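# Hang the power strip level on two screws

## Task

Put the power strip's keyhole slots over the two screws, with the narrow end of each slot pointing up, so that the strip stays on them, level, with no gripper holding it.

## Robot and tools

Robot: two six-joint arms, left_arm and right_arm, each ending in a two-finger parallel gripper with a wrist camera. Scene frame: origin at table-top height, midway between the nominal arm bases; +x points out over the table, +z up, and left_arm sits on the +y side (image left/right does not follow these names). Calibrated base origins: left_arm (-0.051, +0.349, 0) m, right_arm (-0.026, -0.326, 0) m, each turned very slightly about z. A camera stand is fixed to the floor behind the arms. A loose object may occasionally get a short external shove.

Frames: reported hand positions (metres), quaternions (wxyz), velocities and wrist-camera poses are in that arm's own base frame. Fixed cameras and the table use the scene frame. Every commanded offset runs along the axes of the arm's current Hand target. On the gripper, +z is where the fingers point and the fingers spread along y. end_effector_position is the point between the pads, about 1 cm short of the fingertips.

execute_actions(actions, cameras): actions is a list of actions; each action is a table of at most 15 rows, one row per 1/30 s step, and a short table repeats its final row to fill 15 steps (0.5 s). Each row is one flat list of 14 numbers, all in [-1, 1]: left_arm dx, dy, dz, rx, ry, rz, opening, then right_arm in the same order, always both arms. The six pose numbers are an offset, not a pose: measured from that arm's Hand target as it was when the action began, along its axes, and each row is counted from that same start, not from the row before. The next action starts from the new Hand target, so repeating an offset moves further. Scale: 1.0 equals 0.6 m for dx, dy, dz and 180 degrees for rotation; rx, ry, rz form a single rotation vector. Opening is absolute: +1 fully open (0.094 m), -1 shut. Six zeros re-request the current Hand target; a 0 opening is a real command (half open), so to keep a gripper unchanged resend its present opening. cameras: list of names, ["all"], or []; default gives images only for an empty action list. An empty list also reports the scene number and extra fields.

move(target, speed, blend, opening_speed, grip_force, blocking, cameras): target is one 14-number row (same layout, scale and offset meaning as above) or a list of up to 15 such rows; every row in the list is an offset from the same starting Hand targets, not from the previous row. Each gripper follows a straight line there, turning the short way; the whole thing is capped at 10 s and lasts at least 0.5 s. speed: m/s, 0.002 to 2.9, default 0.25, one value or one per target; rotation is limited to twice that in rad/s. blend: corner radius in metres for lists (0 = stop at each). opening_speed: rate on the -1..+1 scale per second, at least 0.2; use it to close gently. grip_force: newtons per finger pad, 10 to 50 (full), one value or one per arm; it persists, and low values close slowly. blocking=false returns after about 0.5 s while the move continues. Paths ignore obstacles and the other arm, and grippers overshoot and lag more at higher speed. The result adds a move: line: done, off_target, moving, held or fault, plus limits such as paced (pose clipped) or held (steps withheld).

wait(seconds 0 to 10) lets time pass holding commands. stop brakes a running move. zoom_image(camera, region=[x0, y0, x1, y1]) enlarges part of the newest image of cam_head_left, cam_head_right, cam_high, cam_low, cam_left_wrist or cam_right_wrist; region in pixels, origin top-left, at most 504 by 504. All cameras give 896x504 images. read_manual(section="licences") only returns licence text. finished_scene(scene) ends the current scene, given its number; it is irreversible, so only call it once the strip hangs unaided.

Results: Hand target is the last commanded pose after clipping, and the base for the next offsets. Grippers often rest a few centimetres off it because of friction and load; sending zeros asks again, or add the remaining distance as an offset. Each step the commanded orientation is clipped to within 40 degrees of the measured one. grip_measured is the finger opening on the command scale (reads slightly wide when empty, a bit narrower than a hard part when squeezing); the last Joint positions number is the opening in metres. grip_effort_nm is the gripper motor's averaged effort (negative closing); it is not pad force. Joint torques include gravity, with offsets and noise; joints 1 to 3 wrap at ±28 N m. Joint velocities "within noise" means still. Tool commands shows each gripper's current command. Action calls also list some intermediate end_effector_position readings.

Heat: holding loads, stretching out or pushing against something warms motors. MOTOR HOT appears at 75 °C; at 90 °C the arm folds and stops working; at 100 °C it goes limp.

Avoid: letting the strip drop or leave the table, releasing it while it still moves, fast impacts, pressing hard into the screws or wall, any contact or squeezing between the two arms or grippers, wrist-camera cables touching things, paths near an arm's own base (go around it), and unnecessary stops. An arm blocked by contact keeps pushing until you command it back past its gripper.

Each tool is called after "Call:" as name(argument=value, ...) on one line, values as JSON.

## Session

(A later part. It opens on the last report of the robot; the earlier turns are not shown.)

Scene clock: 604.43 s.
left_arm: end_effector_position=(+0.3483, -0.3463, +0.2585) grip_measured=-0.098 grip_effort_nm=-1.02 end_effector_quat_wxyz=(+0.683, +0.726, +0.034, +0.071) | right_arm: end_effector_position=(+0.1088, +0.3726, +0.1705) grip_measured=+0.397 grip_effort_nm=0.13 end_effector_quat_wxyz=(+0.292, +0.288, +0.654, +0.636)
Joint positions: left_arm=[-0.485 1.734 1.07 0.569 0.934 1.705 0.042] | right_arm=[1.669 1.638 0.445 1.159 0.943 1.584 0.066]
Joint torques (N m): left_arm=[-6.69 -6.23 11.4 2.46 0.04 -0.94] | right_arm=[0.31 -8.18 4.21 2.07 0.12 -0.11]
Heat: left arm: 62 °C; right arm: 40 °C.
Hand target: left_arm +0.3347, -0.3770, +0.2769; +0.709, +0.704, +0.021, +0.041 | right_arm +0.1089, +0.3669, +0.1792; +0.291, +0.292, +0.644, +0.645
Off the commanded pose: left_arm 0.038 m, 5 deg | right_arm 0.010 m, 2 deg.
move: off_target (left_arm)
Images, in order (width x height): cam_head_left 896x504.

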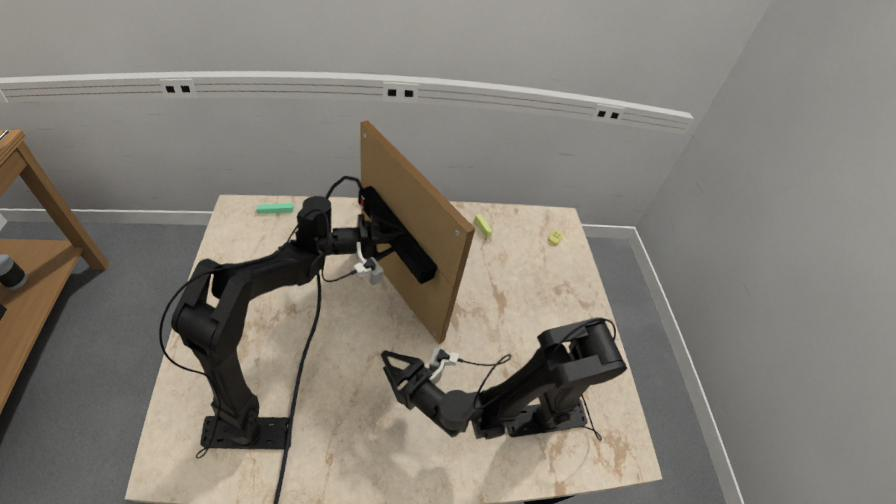

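Call:
move(target=[[0.0,0.012,0.0,0,0,0,-0.4,0,0,0,0,0,0,0.4],[0.012,0.034,0,0,0,0,-0.4,0,0,0,0,0,0,0.4],[0.012,0.034,0.02,0,0,0,-0.4,0,0,0,0,0,0,0.4]], speed=0.04, cameras=["cam_head_left"])

Call:
zoom_image(camera="cam_head_left", region=[320, 160, 460, 300])

Scene clock: 609.13 s.
left_arm: end_effector_position=(+0.3490, -0.3469, +0.2590) grip_measured=-0.099 grip_effort_nm=-1.03 end_effector_quat_wxyz=(+0.674, +0.735, +0.036, +0.058) | right_arm: end_effector_position=(+0.1088, +0.3726, +0.1705) grip_measured=+0.397 grip_effort_nm=0.13 end_effector_quat_wxyz=(+0.292, +0.288, +0.654, +0.636)
Joint positions: left_arm=[-0.482 1.734 1.108 0.482 0.95 1.725 0.042] | right_arm=[1.669 1.638 0.445 1.159 0.943 1.584 0.066]
Joint torques (N m): left_arm=[-8.08 -6.38 15.76 2.48 -0.17 -1.14] | right_arm=[0.28 -8.09 4.19 2.06 0.15 -0.14]
Heat: left arm: 62 °C; right arm: 40 °C.
Hand target: left_arm +0.3424, -0.3882, +0.2976; +0.709, +0.704, +0.021, +0.041 | right_arm +0.1089, +0.3669, +0.1792; +0.291, +0.292, +0.644, +0.645
Off the commanded pose: left_arm 0.057 m, 6 deg | right_arm 0.010 m, 2 deg.
move: off_target (left_arm)
Images, in order (width x height): cam_head_left 896x504.

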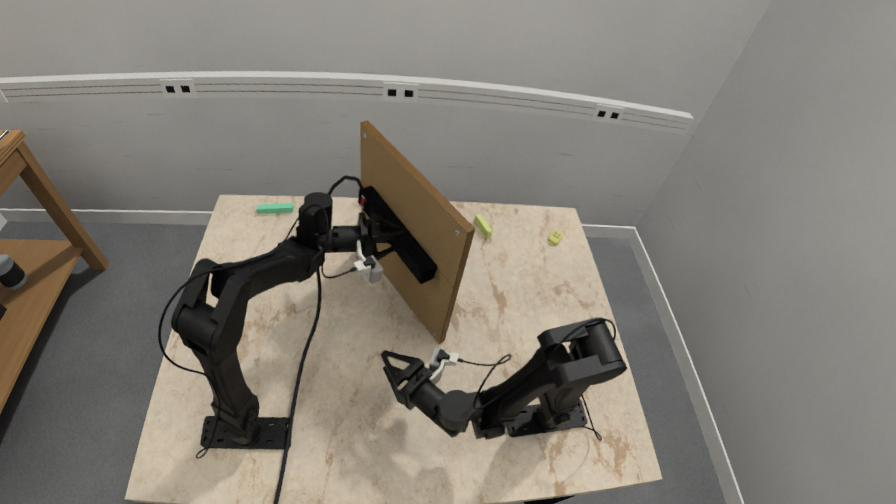

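Scaled by 3.600 from the camera's 896x504 image, which has a finer 1280x720 frame.

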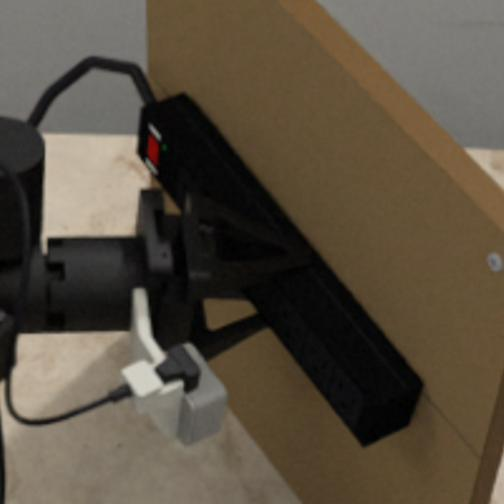

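Call:
move(target=[[0.004,-0.012,-0.04,0,0,0.02,-0.4,0,0,0,0,0,0,0.4],[0.012,-0.012,-0.06,0,0,0.02,-0.4,0,0,0,0,0,0,0.4]], speed=0.05, cameras=["cam_head_left"])

Call:
zoom_image(camera="cam_head_left", region=[320, 160, 460, 300])

Scene clock: 614.10 s.
left_arm: end_effector_position=(+0.3496, -0.3450, +0.2598) grip_measured=-0.099 grip_effort_nm=-1.02 end_effector_quat_wxyz=(+0.677, +0.733, +0.028, +0.058) | right_arm: end_effector_position=(+0.1088, +0.3726, +0.1705) grip_measured=+0.397 grip_effort_nm=0.13 end_effector_quat_wxyz=(+0.292, +0.288, +0.654, +0.636)
Joint positions: left_arm=[-0.473 1.739 1.108 0.498 0.969 1.728 0.042] | right_arm=[1.669 1.638 0.445 1.159 0.943 1.584 0.066]
Joint torques (N m): left_arm=[-0.72 -8.47 10.66 2.67 0.41 -0.57] | right_arm=[0.39 -8.29 4.05 2.05 0.11 -0.12]
Heat: left arm: 62 °C; right arm: 40 °C.
Hand target: left_arm +0.3467, -0.3517, +0.2903; +0.707, +0.704, -0.001, +0.063 | right_arm +0.1089, +0.3669, +0.1792; +0.291, +0.292, +0.644, +0.645
Off the commanded pose: left_arm 0.031 m, 6 deg | right_arm 0.010 m, 2 deg.
move: off_target (left_arm)
Images, in order (width x height): cam_head_left 896x504.

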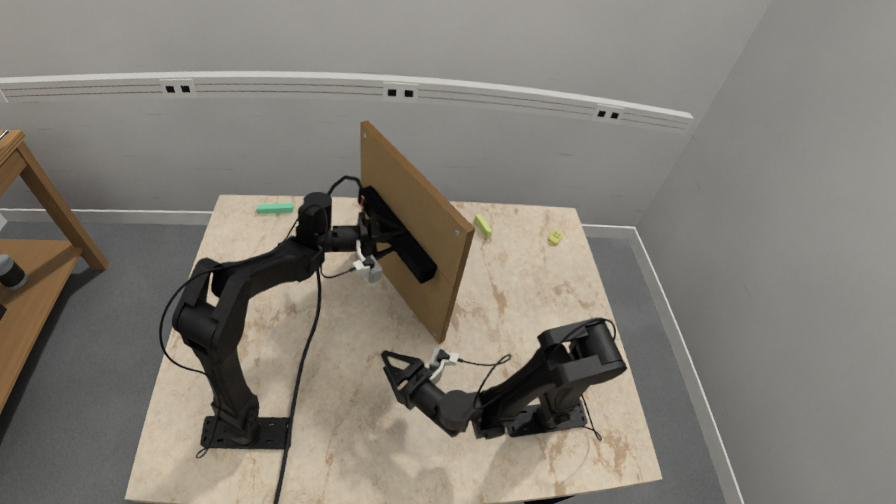

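Scaled by 3.600 from the camera's 896x504 image, which has a finer 1280x720 frame.

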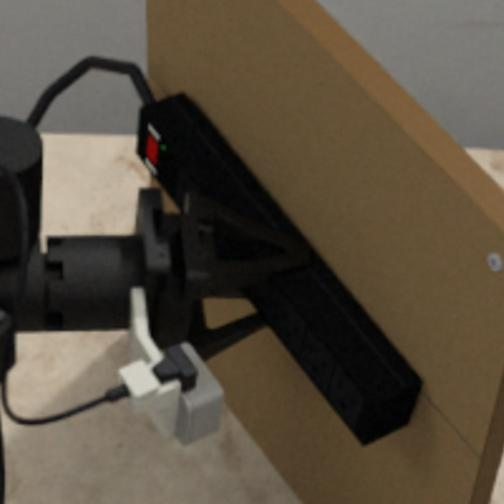

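Call:
move(target=[[-0.012,0.012,0.002,-0.01,0,0,-0.4,0,0,0,0,0,0,0.4],[-0.03,0.012,0.006,-0.01,0,0,-0.4,0,0,0,0,0,0,0.4]], speed=0.04, cameras=["cam_head_left"])

Call:
zoom_image(camera="cam_head_left", region=[320, 160, 460, 300])

Scene clock: 618.73 s.
left_arm: end_effector_position=(+0.3487, -0.3444, +0.2540) grip_measured=-0.099 grip_effort_nm=-1.02 end_effector_quat_wxyz=(+0.685, +0.724, +0.069, +0.037) | right_arm: end_effector_position=(+0.1088, +0.3726, +0.1705) grip_measured=+0.397 grip_effort_nm=0.13 end_effector_quat_wxyz=(+0.292, +0.288, +0.654, +0.636)
Joint positions: left_arm=[-0.48 1.739 1.059 0.583 0.94 1.609 0.042] | right_arm=[1.669 1.638 0.445 1.159 0.943 1.584 0.066]
Joint torques (N m): left_arm=[-3.55 -11.85 8.59 2.8 0.34 0.05] | right_arm=[0.44 -8.23 4.22 2.04 0.13 -0.15]
Heat: left arm: 64 °C; right arm: 40 °C.
Hand target: left_arm +0.3284, -0.3569, +0.2959; +0.718, +0.693, -0.002, +0.063 | right_arm +0.1089, +0.3669, +0.1792; +0.291, +0.292, +0.644, +0.645
Off the commanded pose: left_arm 0.048 m, 10 deg | right_arm 0.010 m, 2 deg.
move: off_target (left_arm)
Images, in order (width x height): cam_head_left 896x504.

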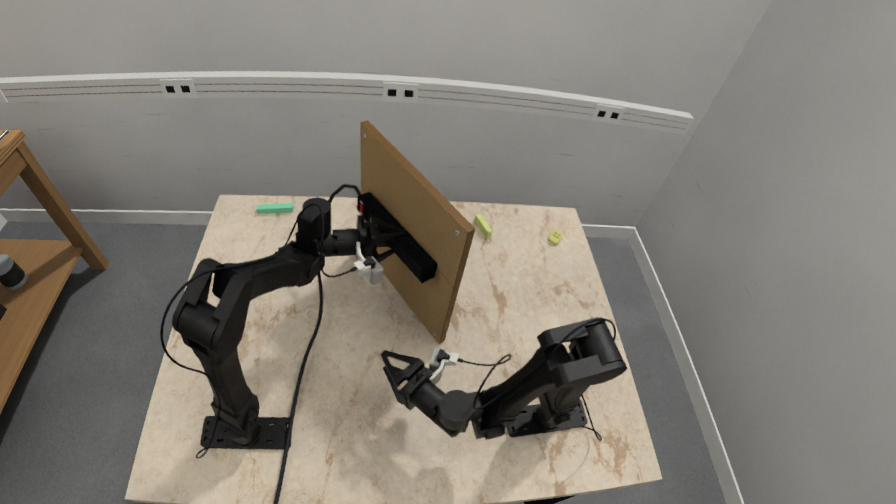

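Scaled by 3.600 from the camera's 896x504 image, which has a finer 1280x720 frame.

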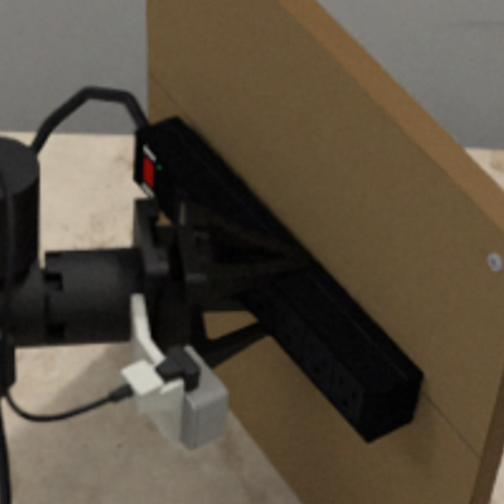

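Call:
move(target=[[0.014,0.008,0.0,0,-0.012,0.03,-0.4,0,0,0,0,0,0,0.4],[0.02,0.01,0.015,0,-0.02,0.04,-0.4,0,0,0,0,0,0,0.4]], speed=0.04, cameras=["cam_head_left"])

Call:
zoom_image(camera="cam_head_left", region=[320, 160, 460, 300])

Scene clock: 624.30 s.
left_arm: end_effector_position=(+0.3483, -0.3457, +0.2583) grip_measured=-0.099 grip_effort_nm=-1.03 end_effector_quat_wxyz=(+0.681, +0.730, +0.018, +0.053) | right_arm: end_effector_position=(+0.1088, +0.3726, +0.1705) grip_measured=+0.397 grip_effort_nm=0.13 end_effector_quat_wxyz=(+0.292, +0.288, +0.654, +0.636)
Joint positions: left_arm=[-0.47 1.754 1.108 0.524 0.995 1.727 0.042] | right_arm=[1.669 1.638 0.445 1.159 0.943 1.584 0.066]
Joint torques (N m): left_arm=[-3.03 -8.1 14.22 2.68 0.53 0.22] | right_arm=[0.32 -8.16 4.18 2.04 0.13 -0.13]
Heat: left arm: 65 °C; right arm: 40 °C.
Hand target: left_arm +0.3406, -0.3645, +0.3033; +0.713, +0.693, -0.068, +0.086 | right_arm +0.1089, +0.3669, +0.1792; +0.291, +0.292, +0.644, +0.645
Off the commanded pose: left_arm 0.050 m, 12 deg | right_arm 0.010 m, 2 deg.
move: off_target (left_arm)
Images, in order (width x height): cam_head_left 896x504.

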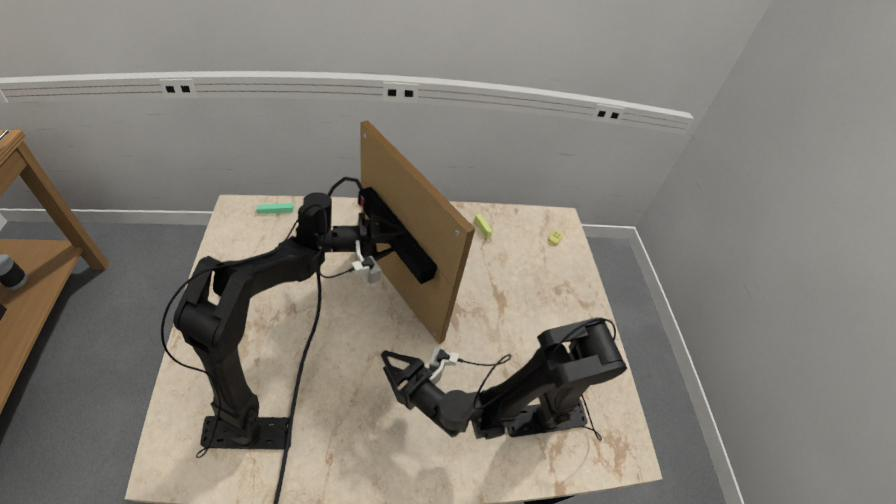

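Scaled by 3.600 from the camera's 896x504 image, which has a finer 1280x720 frame.

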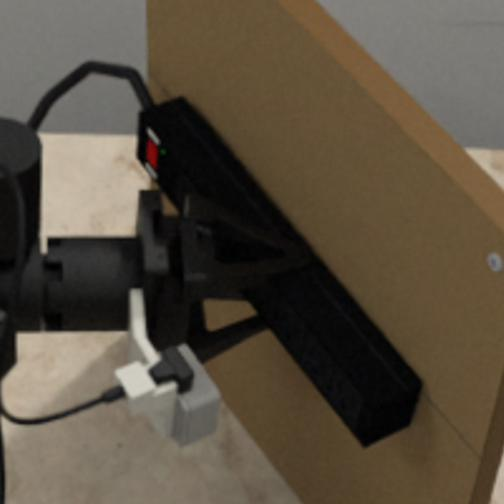

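Call:
move(target=[[-0.006,0.0,0.02,0,0.0,-0.012,-0.4,0,0,0,0,0,0,0.4],[-0.006,-0.016,0.03,0,0.0,-0.012,-0.4,0,0,0,0,0,0,0.4],[-0.016,-0.03,0.01,0,0.0,-0.012,-0.4,0,0,0,0,0,0,0.4]], speed=0.04, cameras=["cam_head_left"])

Call:
zoom_image(camera="cam_head_left", region=[320, 160, 460, 300])

Scene clock: 629.00 s.
left_arm: end_effector_position=(+0.3480, -0.3463, +0.2580) grip_measured=-0.099 grip_effort_nm=-1.03 end_effector_quat_wxyz=(+0.686, +0.726, +0.011, +0.048) | right_arm: end_effector_position=(+0.1088, +0.3726, +0.1705) grip_measured=+0.397 grip_effort_nm=0.13 end_effector_quat_wxyz=(+0.292, +0.288, +0.654, +0.636)
Joint positions: left_arm=[-0.468 1.768 1.109 0.556 1.015 1.713 0.042] | right_arm=[1.669 1.638 0.445 1.159 0.943 1.584 0.066]
Joint torques (N m): left_arm=[-5.46 -7.24 10.32 2.96 0.14 0.03] | right_arm=[0.31 -8.25 4.11 2.06 0.13 -0.12]
Heat: left arm: 65 °C; right arm: 40 °C.
Hand target: left_arm +0.3351, -0.3713, +0.2838; +0.714, +0.694, -0.055, +0.072 | right_arm +0.1089, +0.3669, +0.1792; +0.291, +0.292, +0.644, +0.645
Off the commanded pose: left_arm 0.038 m, 9 deg | right_arm 0.010 m, 2 deg.
move: off_target (left_arm)
Images, in order (width x height): cam_head_left 896x504.

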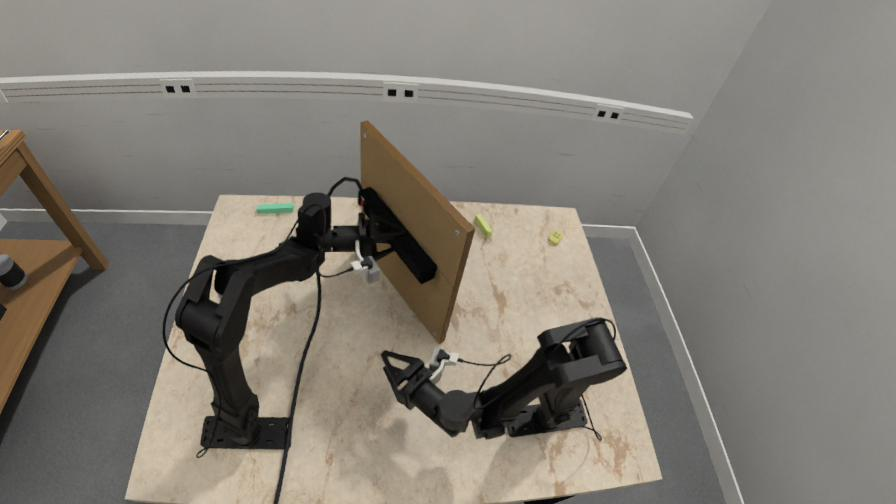

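Scaled by 3.600 from the camera's 896x504 image, which has a finer 1280x720 frame.

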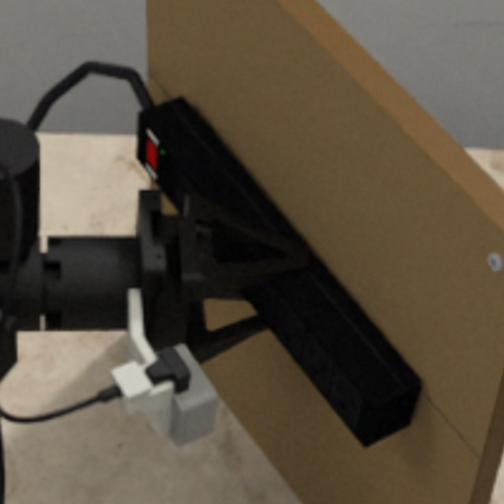

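Call:
move(target=[[0.01,0.03,-0.045,0,0.01,0,-0.4,0,0,0,0,0,0,0.4],[0.008,0.03,-0.06,0,0.01,0,-0.4,0,0,0,0,0,0,0.4]], speed=0.05, cameras=["cam_head_left"])

Call:
zoom_image(camera="cam_head_left", region=[320, 160, 460, 300])

Scene clock: 634.33 s.
left_arm: end_effector_position=(+0.3401, -0.3408, +0.2760) grip_measured=-0.099 grip_effort_nm=-1.03 end_effector_quat_wxyz=(+0.700, +0.713, -0.007, +0.047) | right_arm: end_effector_position=(+0.1088, +0.3726, +0.1705) grip_measured=+0.397 grip_effort_nm=0.13 end_effector_quat_wxyz=(+0.292, +0.288, +0.654, +0.636)
Joint positions: left_arm=[-0.456 1.738 1.101 0.603 1.057 1.677 0.042] | right_arm=[1.669 1.638 0.445 1.159 0.943 1.584 0.066]
Joint torques (N m): left_arm=[0.91 -11.58 7.51 2.24 0.14 0.18] | right_arm=[0.32 -8.34 4.23 2.04 0.1 -0.12]
Heat: left arm: 66 °C; right arm: 40 °C.
Hand target: left_arm +0.3359, -0.3347, +0.3014; +0.715, +0.693, -0.044, +0.084 | right_arm +0.1089, +0.3669, +0.1792; +0.291, +0.292, +0.644, +0.645
Off the commanded pose: left_arm 0.026 m, 7 deg | right_arm 0.010 m, 2 deg.
move: off_target (left_arm)
Images, in order (width x height): cam_head_left 896x504.

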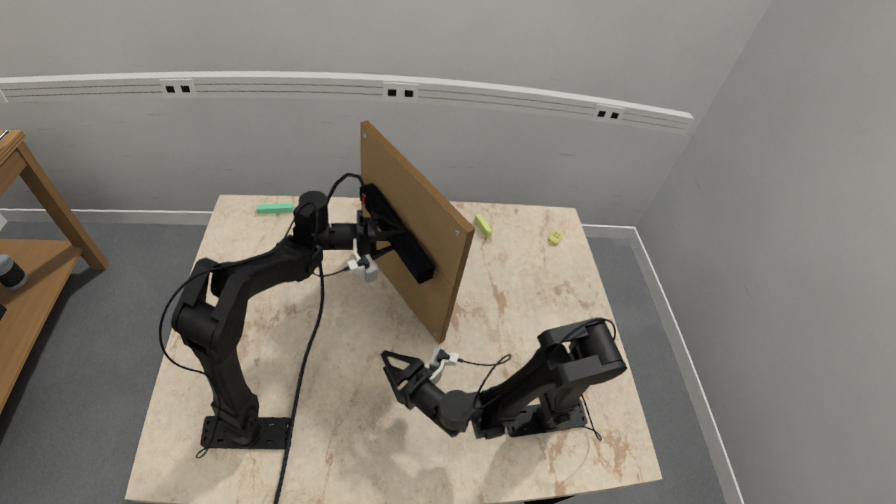

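Scaled by 3.600 from the camera's 896x504 image, which has a finer 1280x720 frame.

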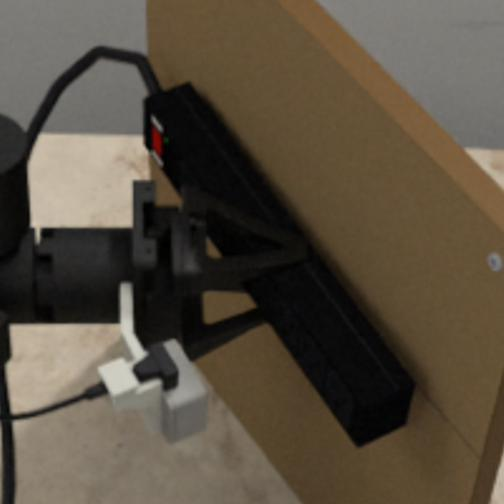

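Call:
move(target=[0.004,-0.01,-0.004,0,0.018,-0.042,-0.4,0,0,0,0,0,0,0.4], speed=0.06, cameras=["cam_head_left"])

Call:
zoom_image(camera="cam_head_left", region=[320, 160, 460, 300])

Scene clock: 640.67 s.
left_arm: end_effector_position=(+0.3427, -0.3373, +0.2673) grip_measured=-0.099 grip_effort_nm=-1.03 end_effector_quat_wxyz=(+0.701, +0.711, +0.058, +0.016) | right_arm: end_effector_position=(+0.1088, +0.3726, +0.1705) grip_measured=+0.397 grip_effort_nm=0.13 end_effector_quat_wxyz=(+0.292, +0.288, +0.654, +0.636)
Joint positions: left_arm=[-0.456 1.729 1.051 0.646 1.01 1.538 0.042] | right_arm=[1.669 1.638 0.445 1.159 0.943 1.584 0.066]
Joint torques (N m): left_arm=[0.5 -11.92 7.53 2.3 0.01 0.16] | right_arm=[0.24 -8.36 4.18 2.05 0.13 -0.14]
Heat: left arm: 66 °C; right arm: 40 °C.
Hand target: left_arm +0.3392, -0.3323, +0.2958; +0.720, +0.692, +0.022, +0.056 | right_arm +0.1089, +0.3669, +0.1792; +0.291, +0.292, +0.644, +0.645
Off the commanded pose: left_arm 0.029 m, 7 deg | right_arm 0.010 m, 2 deg.
move: off_target (left_arm)
Images, in order (width x height): cam_head_left 896x504.

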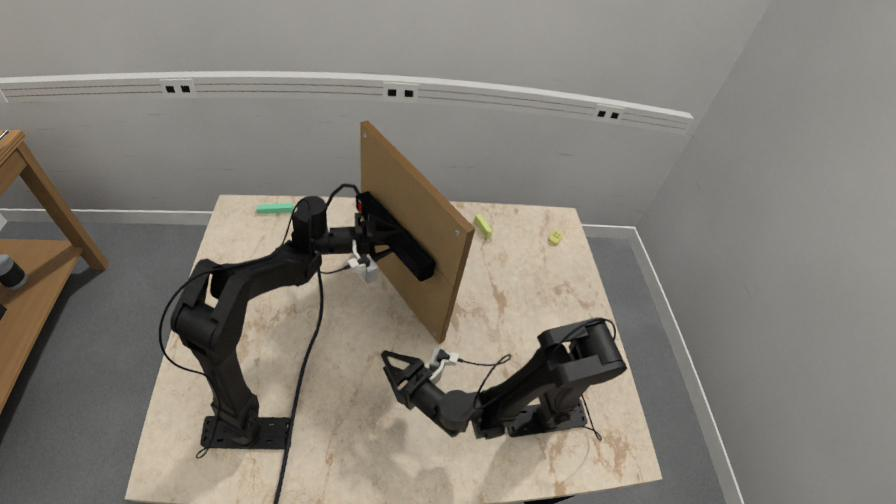

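Scaled by 3.600 from the camera's 896x504 image, which has a finer 1280x720 frame.

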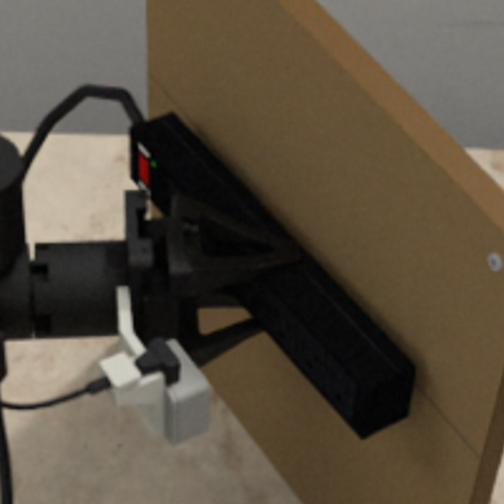

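Call:
move(target=[[0.006,-0.012,0.0,0,0.0,0.016,-0.4,0,0,0,0,0,0,0.4],[0.006,-0.01,0.02,0,0.0,0.016,-0.4,0,0,0,0,0,0,0.4]], speed=0.05, cameras=["cam_head_left"])

Call:
zoom_image(camera="cam_head_left", region=[320, 160, 460, 300])

Scene clock: 645.70 s.
left_arm: end_effector_position=(+0.3430, -0.3407, +0.2707) grip_measured=-0.099 grip_effort_nm=-1.03 end_effector_quat_wxyz=(+0.704, +0.708, +0.041, +0.041) | right_arm: end_effector_position=(+0.1088, +0.3726, +0.1705) grip_measured=+0.397 grip_effort_nm=0.13 end_effector_quat_wxyz=(+0.292, +0.288, +0.654, +0.636)
Joint positions: left_arm=[-0.467 1.729 1.051 0.667 0.988 1.579 0.042] | right_arm=[1.669 1.638 0.445 1.159 0.943 1.584 0.066]
Joint torques (N m): left_arm=[-0.57 -8.24 9.83 2.24 -0.03 0.24] | right_arm=[0.17 -8.28 4.23 2.08 0.11 -0.1]
Heat: left arm: 65 °C; right arm: 40 °C.
Hand target: left_arm +0.3443, -0.3441, +0.2905; +0.718, +0.692, +0.004, +0.074 | right_arm +0.1089, +0.3669, +0.1792; +0.291, +0.292, +0.644, +0.645
Off the commanded pose: left_arm 0.020 m, 6 deg | right_arm 0.010 m, 2 deg.
move: off_target (left_arm)
Images, in order (width x height): cam_head_left 896x504.

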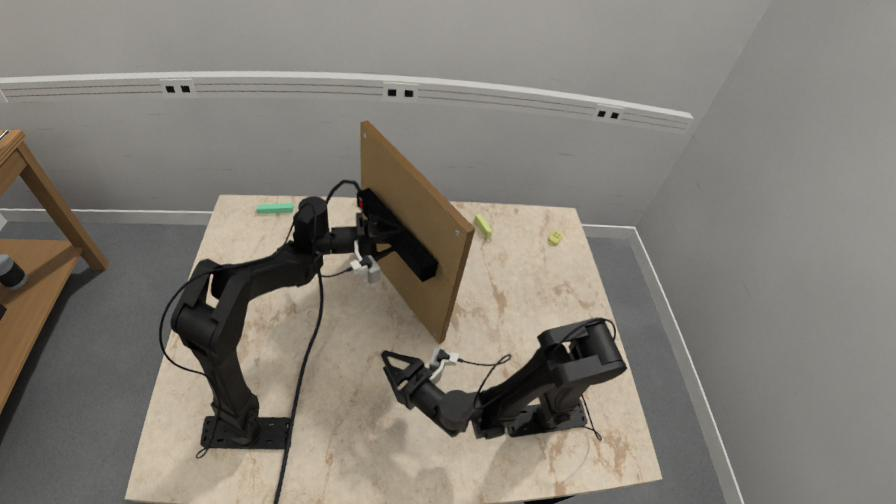

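Scaled by 3.600 from the camera's 896x504 image, which has a finer 1280x720 frame.

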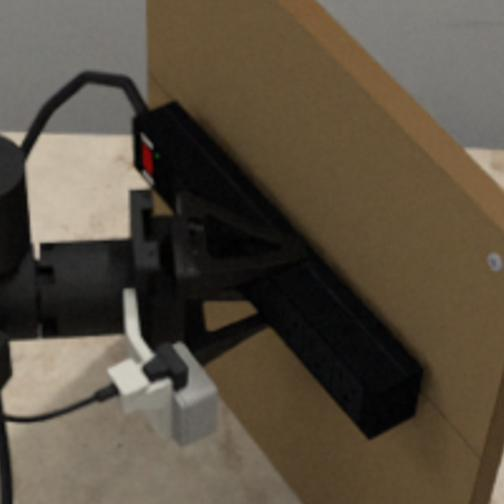

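Call:
move(target=[[0.005,-0.022,-0.003,0,0.0,0.018,-0.4,0,0,0,0,0,0,0.4],[0.005,-0.022,0.018,0,0.0,0.018,-0.4,0,0,0,0,0,0,0.4]], speed=0.05, cameras=["cam_head_left"])

Call:
zoom_image(camera="cam_head_left", region=[320, 160, 460, 300])

Scene clock: 649.17 s.
left_arm: end_effector_position=(+0.3440, -0.3461, +0.2593) grip_measured=-0.099 grip_effort_nm=-1.03 end_effector_quat_wxyz=(+0.703, +0.709, +0.014, +0.055) | right_arm: end_effector_position=(+0.1088, +0.3726, +0.1705) grip_measured=+0.397 grip_effort_nm=0.13 end_effector_quat_wxyz=(+0.292, +0.288, +0.654, +0.636)
Joint positions: left_arm=[-0.475 1.769 1.051 0.706 0.998 1.639 0.042] | right_arm=[1.669 1.638 0.445 1.159 0.943 1.584 0.066]
Joint torques (N m): left_arm=[-1.66 -7.5 10.7 2.25 -0.31 0.22] | right_arm=[0.2 -8.14 4.12 2.07 0.13 -0.13]
Heat: left arm: 65 °C; right arm: 40 °C.
Hand target: left_arm +0.3498, -0.3549, +0.2781; +0.716, +0.692, -0.015, +0.094 | right_arm +0.1089, +0.3669, +0.1792; +0.291, +0.292, +0.644, +0.645
Off the commanded pose: left_arm 0.022 m, 6 deg | right_arm 0.010 m, 2 deg.
move: off_target (left_arm)
Images, in order (width x height): cam_head_left 896x504.

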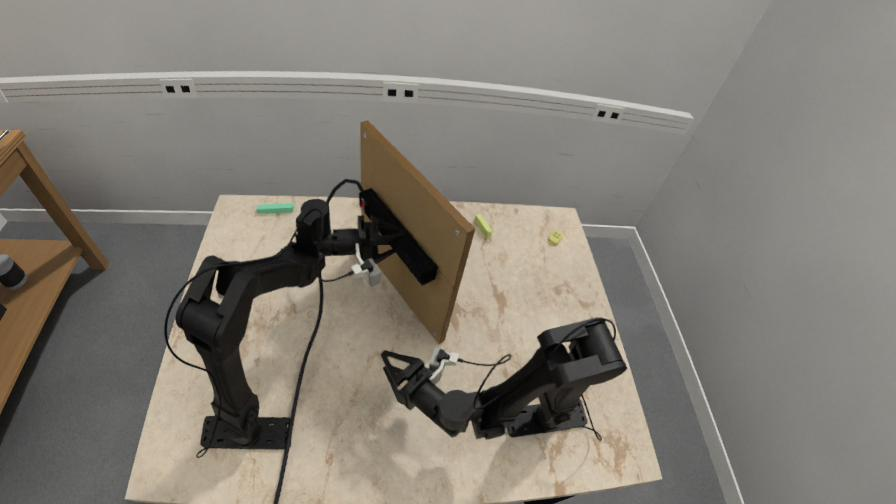

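Scaled by 3.600 from the camera's 896x504 image, which has a finer 1280x720 frame.

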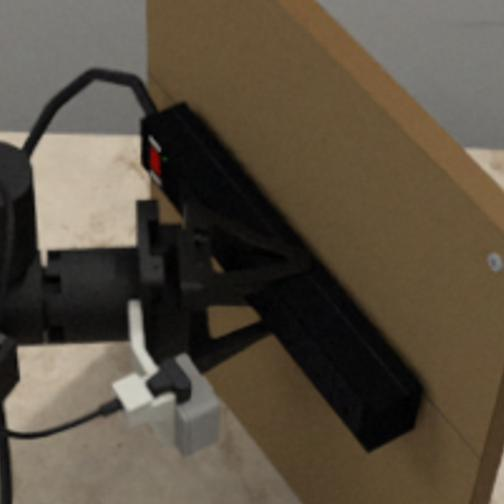

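Call:
move(target=[[-0.005,0.004,-0.002,0,-0.006,-0.006,-0.4,0,0,0,0,0,0,0.4],[-0.014,0.004,0.0,0,-0.006,-0.006,-0.4,0,0,0,0,0,0,0.4],[-0.014,0.004,0.02,0,-0.006,-0.006,-0.4,0,0,0,0,0,0,0.4]], speed=0.03, cameras=["cam_head_left"])

Call:
zoom_image(camera="cam_head_left", region=[320, 160, 460, 300])

Scene clock: 653.90 s.
left_arm: end_effector_position=(+0.3423, -0.3475, +0.2592) grip_measured=-0.099 grip_effort_nm=-1.03 end_effector_quat_wxyz=(+0.703, +0.709, +0.016, +0.049) | right_arm: end_effector_position=(+0.1088, +0.3726, +0.1705) grip_measured=+0.397 grip_effort_nm=0.13 end_effector_quat_wxyz=(+0.292, +0.288, +0.654, +0.636)
Joint positions: left_arm=[-0.479 1.769 1.051 0.705 1 1.628 0.042] | right_arm=[1.669 1.638 0.445 1.159 0.943 1.584 0.066]
Joint torques (N m): left_arm=[-4.55 -7.35 11.62 2.17 -0.46 0.16] | right_arm=[0.24 -8.23 4.11 2.08 0.14 -0.12]
Heat: left arm: 64 °C; right arm: 40 °C.
Hand target: left_arm +0.3425, -0.3677, +0.2797; +0.716, +0.693, -0.015, +0.081 | right_arm +0.1089, +0.3669, +0.1792; +0.291, +0.292, +0.644, +0.645
Off the commanded pose: left_arm 0.029 m, 6 deg | right_arm 0.010 m, 2 deg.
move: off_target (left_arm)
Images, in order (width x height): cam_head_left 896x504.

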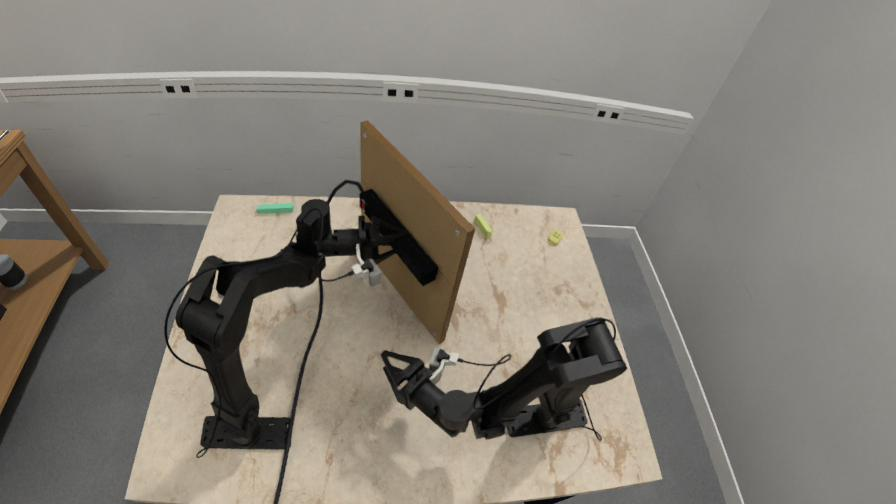

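Scaled by 3.600 from the camera's 896x504 image, which has a finer 1280x720 frame.

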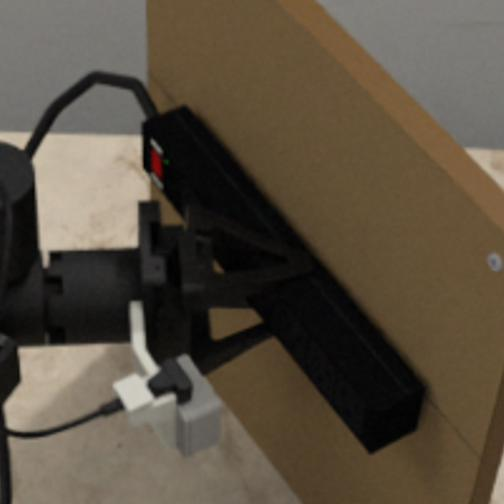

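Call:
move(target=[[0,0.012,-0.02,0,0,-0.002,-0.4,0,0,0,0,0,0,0.4],[0,0.022,-0.016,0,0,-0.002,-0.4,0,0,0,0,0,0,0.4],[-0.002,0.024,0.01,0,0,-0.002,-0.4,0,0,0,0,0,0,0.4]], speed=0.03, cameras=["cam_head_left"])

Call:
zoom_image(camera="cam_head_left", region=[320, 160, 460, 300])

Scene clock: 659.80 s.
left_arm: end_effector_position=(+0.3401, -0.3502, +0.2572) grip_measured=-0.099 grip_effort_nm=-1.03 end_effector_quat_wxyz=(+0.699, +0.714, +0.026, +0.036) | right_arm: end_effector_position=(+0.1088, +0.3726, +0.1705) grip_measured=+0.397 grip_effort_nm=0.13 end_effector_quat_wxyz=(+0.292, +0.288, +0.654, +0.636)
Joint positions: left_arm=[-0.487 1.766 1.057 0.67 0.996 1.619 0.042] | right_arm=[1.669 1.638 0.445 1.159 0.943 1.584 0.066]
Joint torques (N m): left_arm=[-5.19 -9.29 13.39 2.04 -0.56 0.15] | right_arm=[0.35 -8.25 4.11 2.1 0.13 -0.15]
Heat: left arm: 63 °C; right arm: 40 °C.
Hand target: left_arm +0.3399, -0.3734, +0.2940; +0.717, +0.693, -0.013, +0.079 | right_arm +0.1089, +0.3669, +0.1792; +0.291, +0.292, +0.644, +0.645
Off the commanded pose: left_arm 0.044 m, 7 deg | right_arm 0.010 m, 2 deg.
move: off_target (left_arm)
Images, in order (width x height): cam_head_left 896x504.

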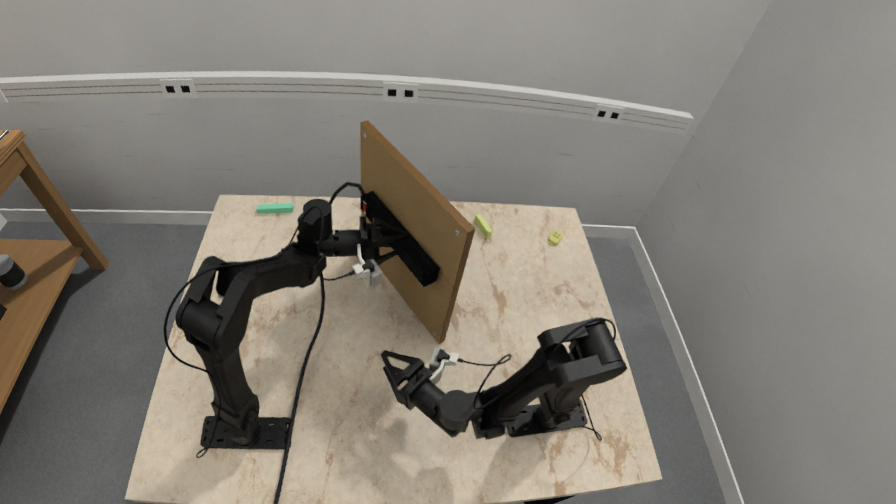

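Scaled by 3.600 from the camera's 896x504 image, which has a finer 1280x720 frame.

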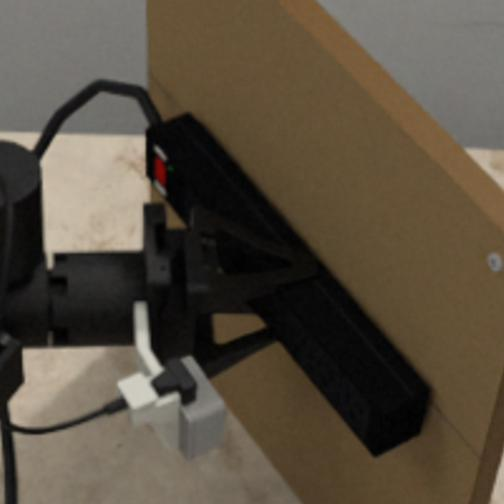

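Call:
move(target=[[0.006,0.025,0.0,0,0,0.006,-0.4,0,0,0,0,0,0,0.4],[0.008,0.035,0.01,0,0,0.006,-0.4,0,0,0,0,0,0,0.4]], speed=0.03, cameras=["cam_head_left"])

Call:
zoom_image(camera="cam_head_left", region=[320, 160, 460, 300])

Scene clock: 665.23 s.
left_arm: end_effector_position=(+0.3394, -0.3517, +0.2598) grip_measured=-0.099 grip_effort_nm=-1.03 end_effector_quat_wxyz=(+0.684, +0.728, +0.043, +0.017) | right_arm: end_effector_position=(+0.1088, +0.3726, +0.1705) grip_measured=+0.397 grip_effort_nm=0.13 end_effector_quat_wxyz=(+0.292, +0.288, +0.654, +0.636)
Joint positions: left_arm=[-0.491 1.744 1.101 0.524 0.993 1.637 0.042] | right_arm=[1.669 1.638 0.445 1.159 0.943 1.584 0.066]
Joint torques (N m): left_arm=[-5.29 -9.81 14.91 2.65 -0.53 0.15] | right_arm=[0.36 -8.38 4.07 2.08 0.12 -0.15]
Heat: left arm: 63 °C; right arm: 40 °C.
Hand target: left_arm +0.3424, -0.3783, +0.3156; +0.716, +0.693, -0.020, +0.085 | right_arm +0.1089, +0.3669, +0.1792; +0.291, +0.292, +0.644, +0.645
Off the commanded pose: left_arm 0.062 m, 12 deg | right_arm 0.010 m, 2 deg.
move: off_target (left_arm)
Images, in order (width x height): cam_head_left 896x504.

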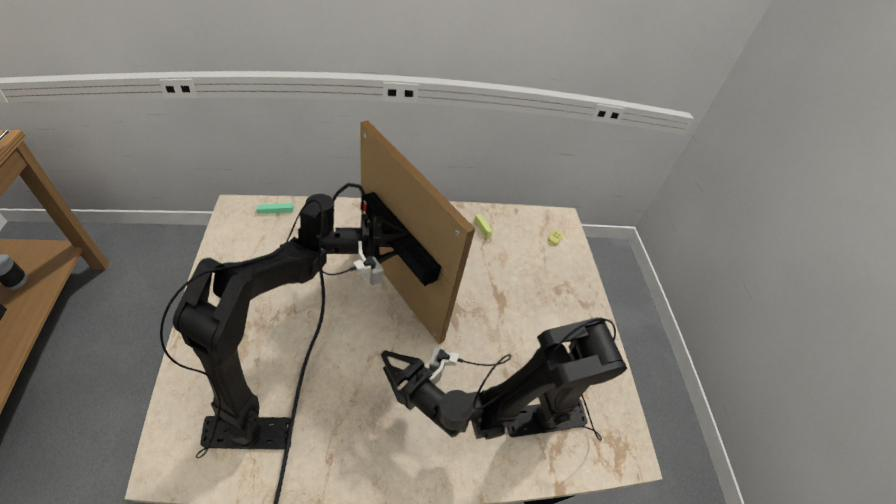

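Scaled by 3.600 from the camera's 896x504 image, which has a finer 1280x720 frame.

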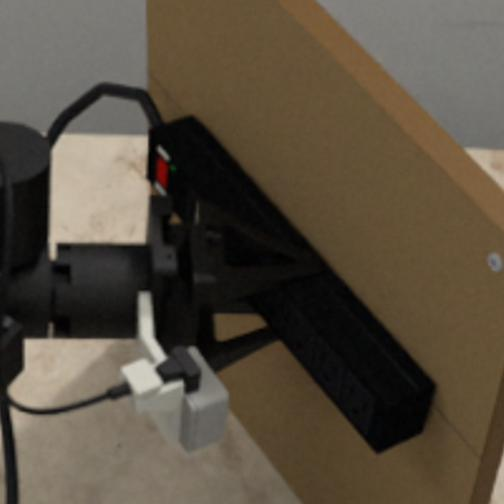

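Call:
move(target=[[0.006,-0.012,-0.006,0,0.01,0.022,-0.4,0,0,0,0,0,0,0.4],[0.014,-0.018,0.0,0,0.015,0.028,-0.4,0,0,0,0,0,0,0.4]], speed=0.03, cameras=["cam_head_left"])

Call:
zoom_image(camera="cam_head_left", region=[320, 160, 460, 300])

Scene clock: 670.73 s.
left_arm: end_effector_position=(+0.3378, -0.3527, +0.2640) grip_measured=-0.099 grip_effort_nm=-1.03 end_effector_quat_wxyz=(+0.684, +0.728, +0.027, +0.036) | right_arm: end_effector_position=(+0.1088, +0.3726, +0.1705) grip_measured=+0.397 grip_effort_nm=0.13 end_effector_quat_wxyz=(+0.292, +0.288, +0.654, +0.636)
Joint positions: left_arm=[-0.497 1.732 1.101 0.517 0.981 1.681 0.042] | right_arm=[1.669 1.638 0.445 1.159 0.943 1.584 0.066]
Joint torques (N m): left_arm=[-4.59 -7.2 13.98 2.94 -0.86 0.58] | right_arm=[0.28 -8.2 4.05 2.03 0.13 -0.13]
Heat: left arm: 65 °C; right arm: 40 °C.
Hand target: left_arm +0.3522, -0.3778, +0.3063; +0.712, +0.689, -0.033, +0.133 | right_arm +0.1089, +0.3669, +0.1792; +0.291, +0.292, +0.644, +0.645
Off the commanded pose: left_arm 0.051 m, 14 deg | right_arm 0.010 m, 2 deg.
move: off_target (left_arm)
Images, in order (width x height): cam_head_left 896x504.

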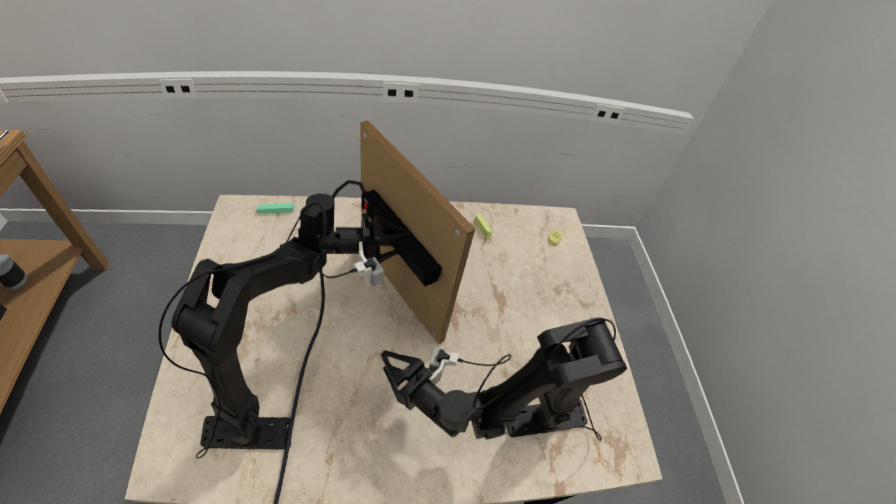

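Scaled by 3.600 from the camera's 896x504 image, which has a finer 1280x720 frame.

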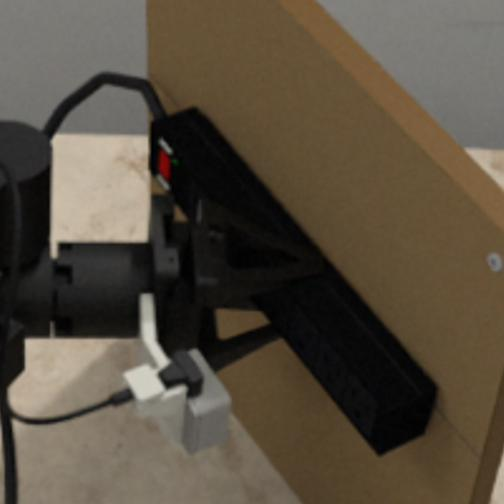

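Call:
move(target=[[0.0,-0.006,-0.055,0,-0.01,-0.01,-0.4,0,0,0,0,0,0,0.4],[0.014,-0.006,-0.055,0,-0.01,-0.01,-0.4,0,0,0,0,0,0,0.4]], speed=0.05, cameras=["cam_head_left"])

Call:
zoom_image(camera="cam_head_left", region=[320, 160, 460, 300])

Scene clock: 675.93 s.
left_arm: end_effector_position=(+0.3504, -0.3437, +0.2782) grip_measured=-0.099 grip_effort_nm=-1.03 end_effector_quat_wxyz=(+0.698, +0.712, +0.004, +0.075) | right_arm: end_effector_position=(+0.1088, +0.3726, +0.1705) grip_measured=+0.397 grip_effort_nm=0.13 end_effector_quat_wxyz=(+0.292, +0.288, +0.654, +0.636)
Joint positions: left_arm=[-0.465 1.744 1.112 0.608 0.994 1.693 0.042] | right_arm=[1.669 1.638 0.445 1.159 0.943 1.584 0.066]
Joint torques (N m): left_arm=[0.75 -8.05 11.56 2.25 0.11 0.19] | right_arm=[0.28 -8.2 4.07 2.05 0.13 -0.13]
Heat: left arm: 67 °C; right arm: 40 °C.
Hand target: left_arm +0.3567, -0.3440, +0.3032; +0.713, +0.691, -0.034, +0.111 | right_arm +0.1089, +0.3669, +0.1792; +0.291, +0.292, +0.644, +0.645
Off the commanded pose: left_arm 0.026 m, 7 deg | right_arm 0.010 m, 2 deg.
move: off_target (left_arm)
Images, in order (width x height): cam_head_left 896x504.

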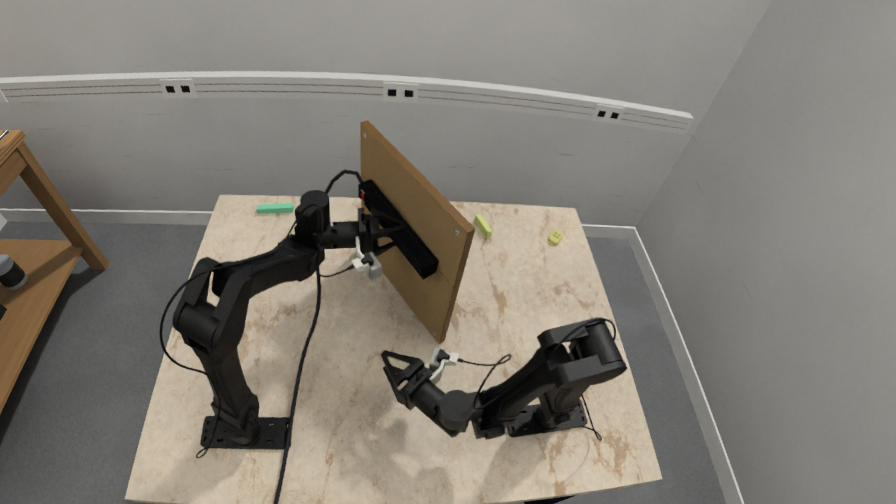

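Scaled by 3.600 from the camera's 896x504 image, which has a finer 1280x720 frame.

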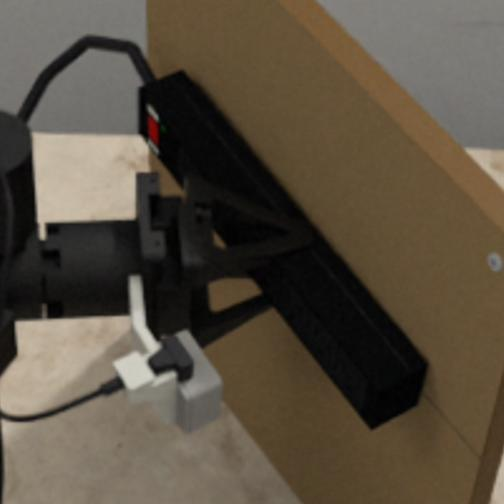

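Call:
move(target=[[0.002,0,-0.022,0,0,-0.006,-0.4,0,0,0,0,0,0,0.4],[0.004,-0.032,-0.02,0,0,-0.006,-0.4,0,0,0,0,0,0,0.4]], speed=0.06, cameras=["cam_head_left"])

Call:
zoom_image(camera="cam_head_left", region=[320, 160, 460, 300])

Scene clock: 680.60 s.
left_arm: end_effector_position=(+0.3585, -0.3354, +0.2734) grip_measured=-0.099 grip_effort_nm=-1.03 end_effector_quat_wxyz=(+0.704, +0.707, -0.001, +0.073) | right_arm: end_effector_position=(+0.1088, +0.3726, +0.1705) grip_measured=+0.397 grip_effort_nm=0.13 end_effector_quat_wxyz=(+0.292, +0.288, +0.654, +0.636)
Joint positions: left_arm=[-0.433 1.777 1.112 0.666 1.036 1.675 0.042] | right_arm=[1.669 1.638 0.445 1.159 0.943 1.584 0.066]
Joint torques (N m): left_arm=[0.91 -8.49 7.76 2.32 0.03 0.17] | right_arm=[0.34 -8.18 4.21 2.06 0.12 -0.13]
Heat: left arm: 67 °C; right arm: 40 °C.
Hand target: left_arm +0.3617, -0.3322, +0.2844; +0.714, +0.692, -0.027, +0.104 | right_arm +0.1089, +0.3669, +0.1792; +0.291, +0.292, +0.644, +0.645
Off the commanded pose: left_arm 0.012 m, 5 deg | right_arm 0.010 m, 2 deg.
move: off_target (left_arm)
Images, in order (width x height): cam_head_left 896x504.

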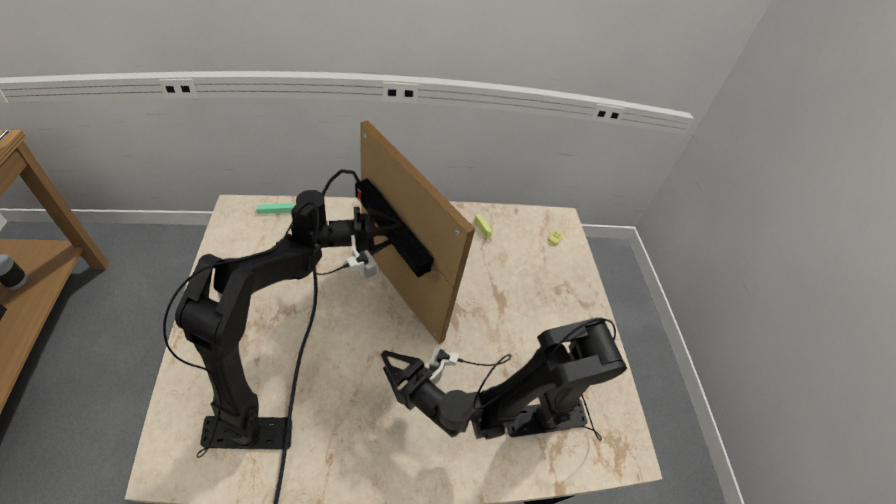

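Scaled by 3.600 from the camera's 896x504 image, which has a finer 1280x720 frame.

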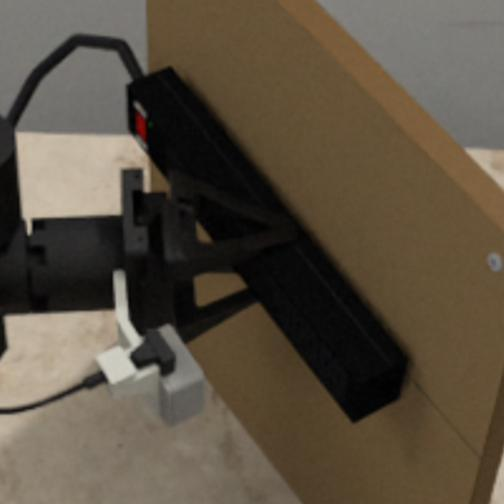

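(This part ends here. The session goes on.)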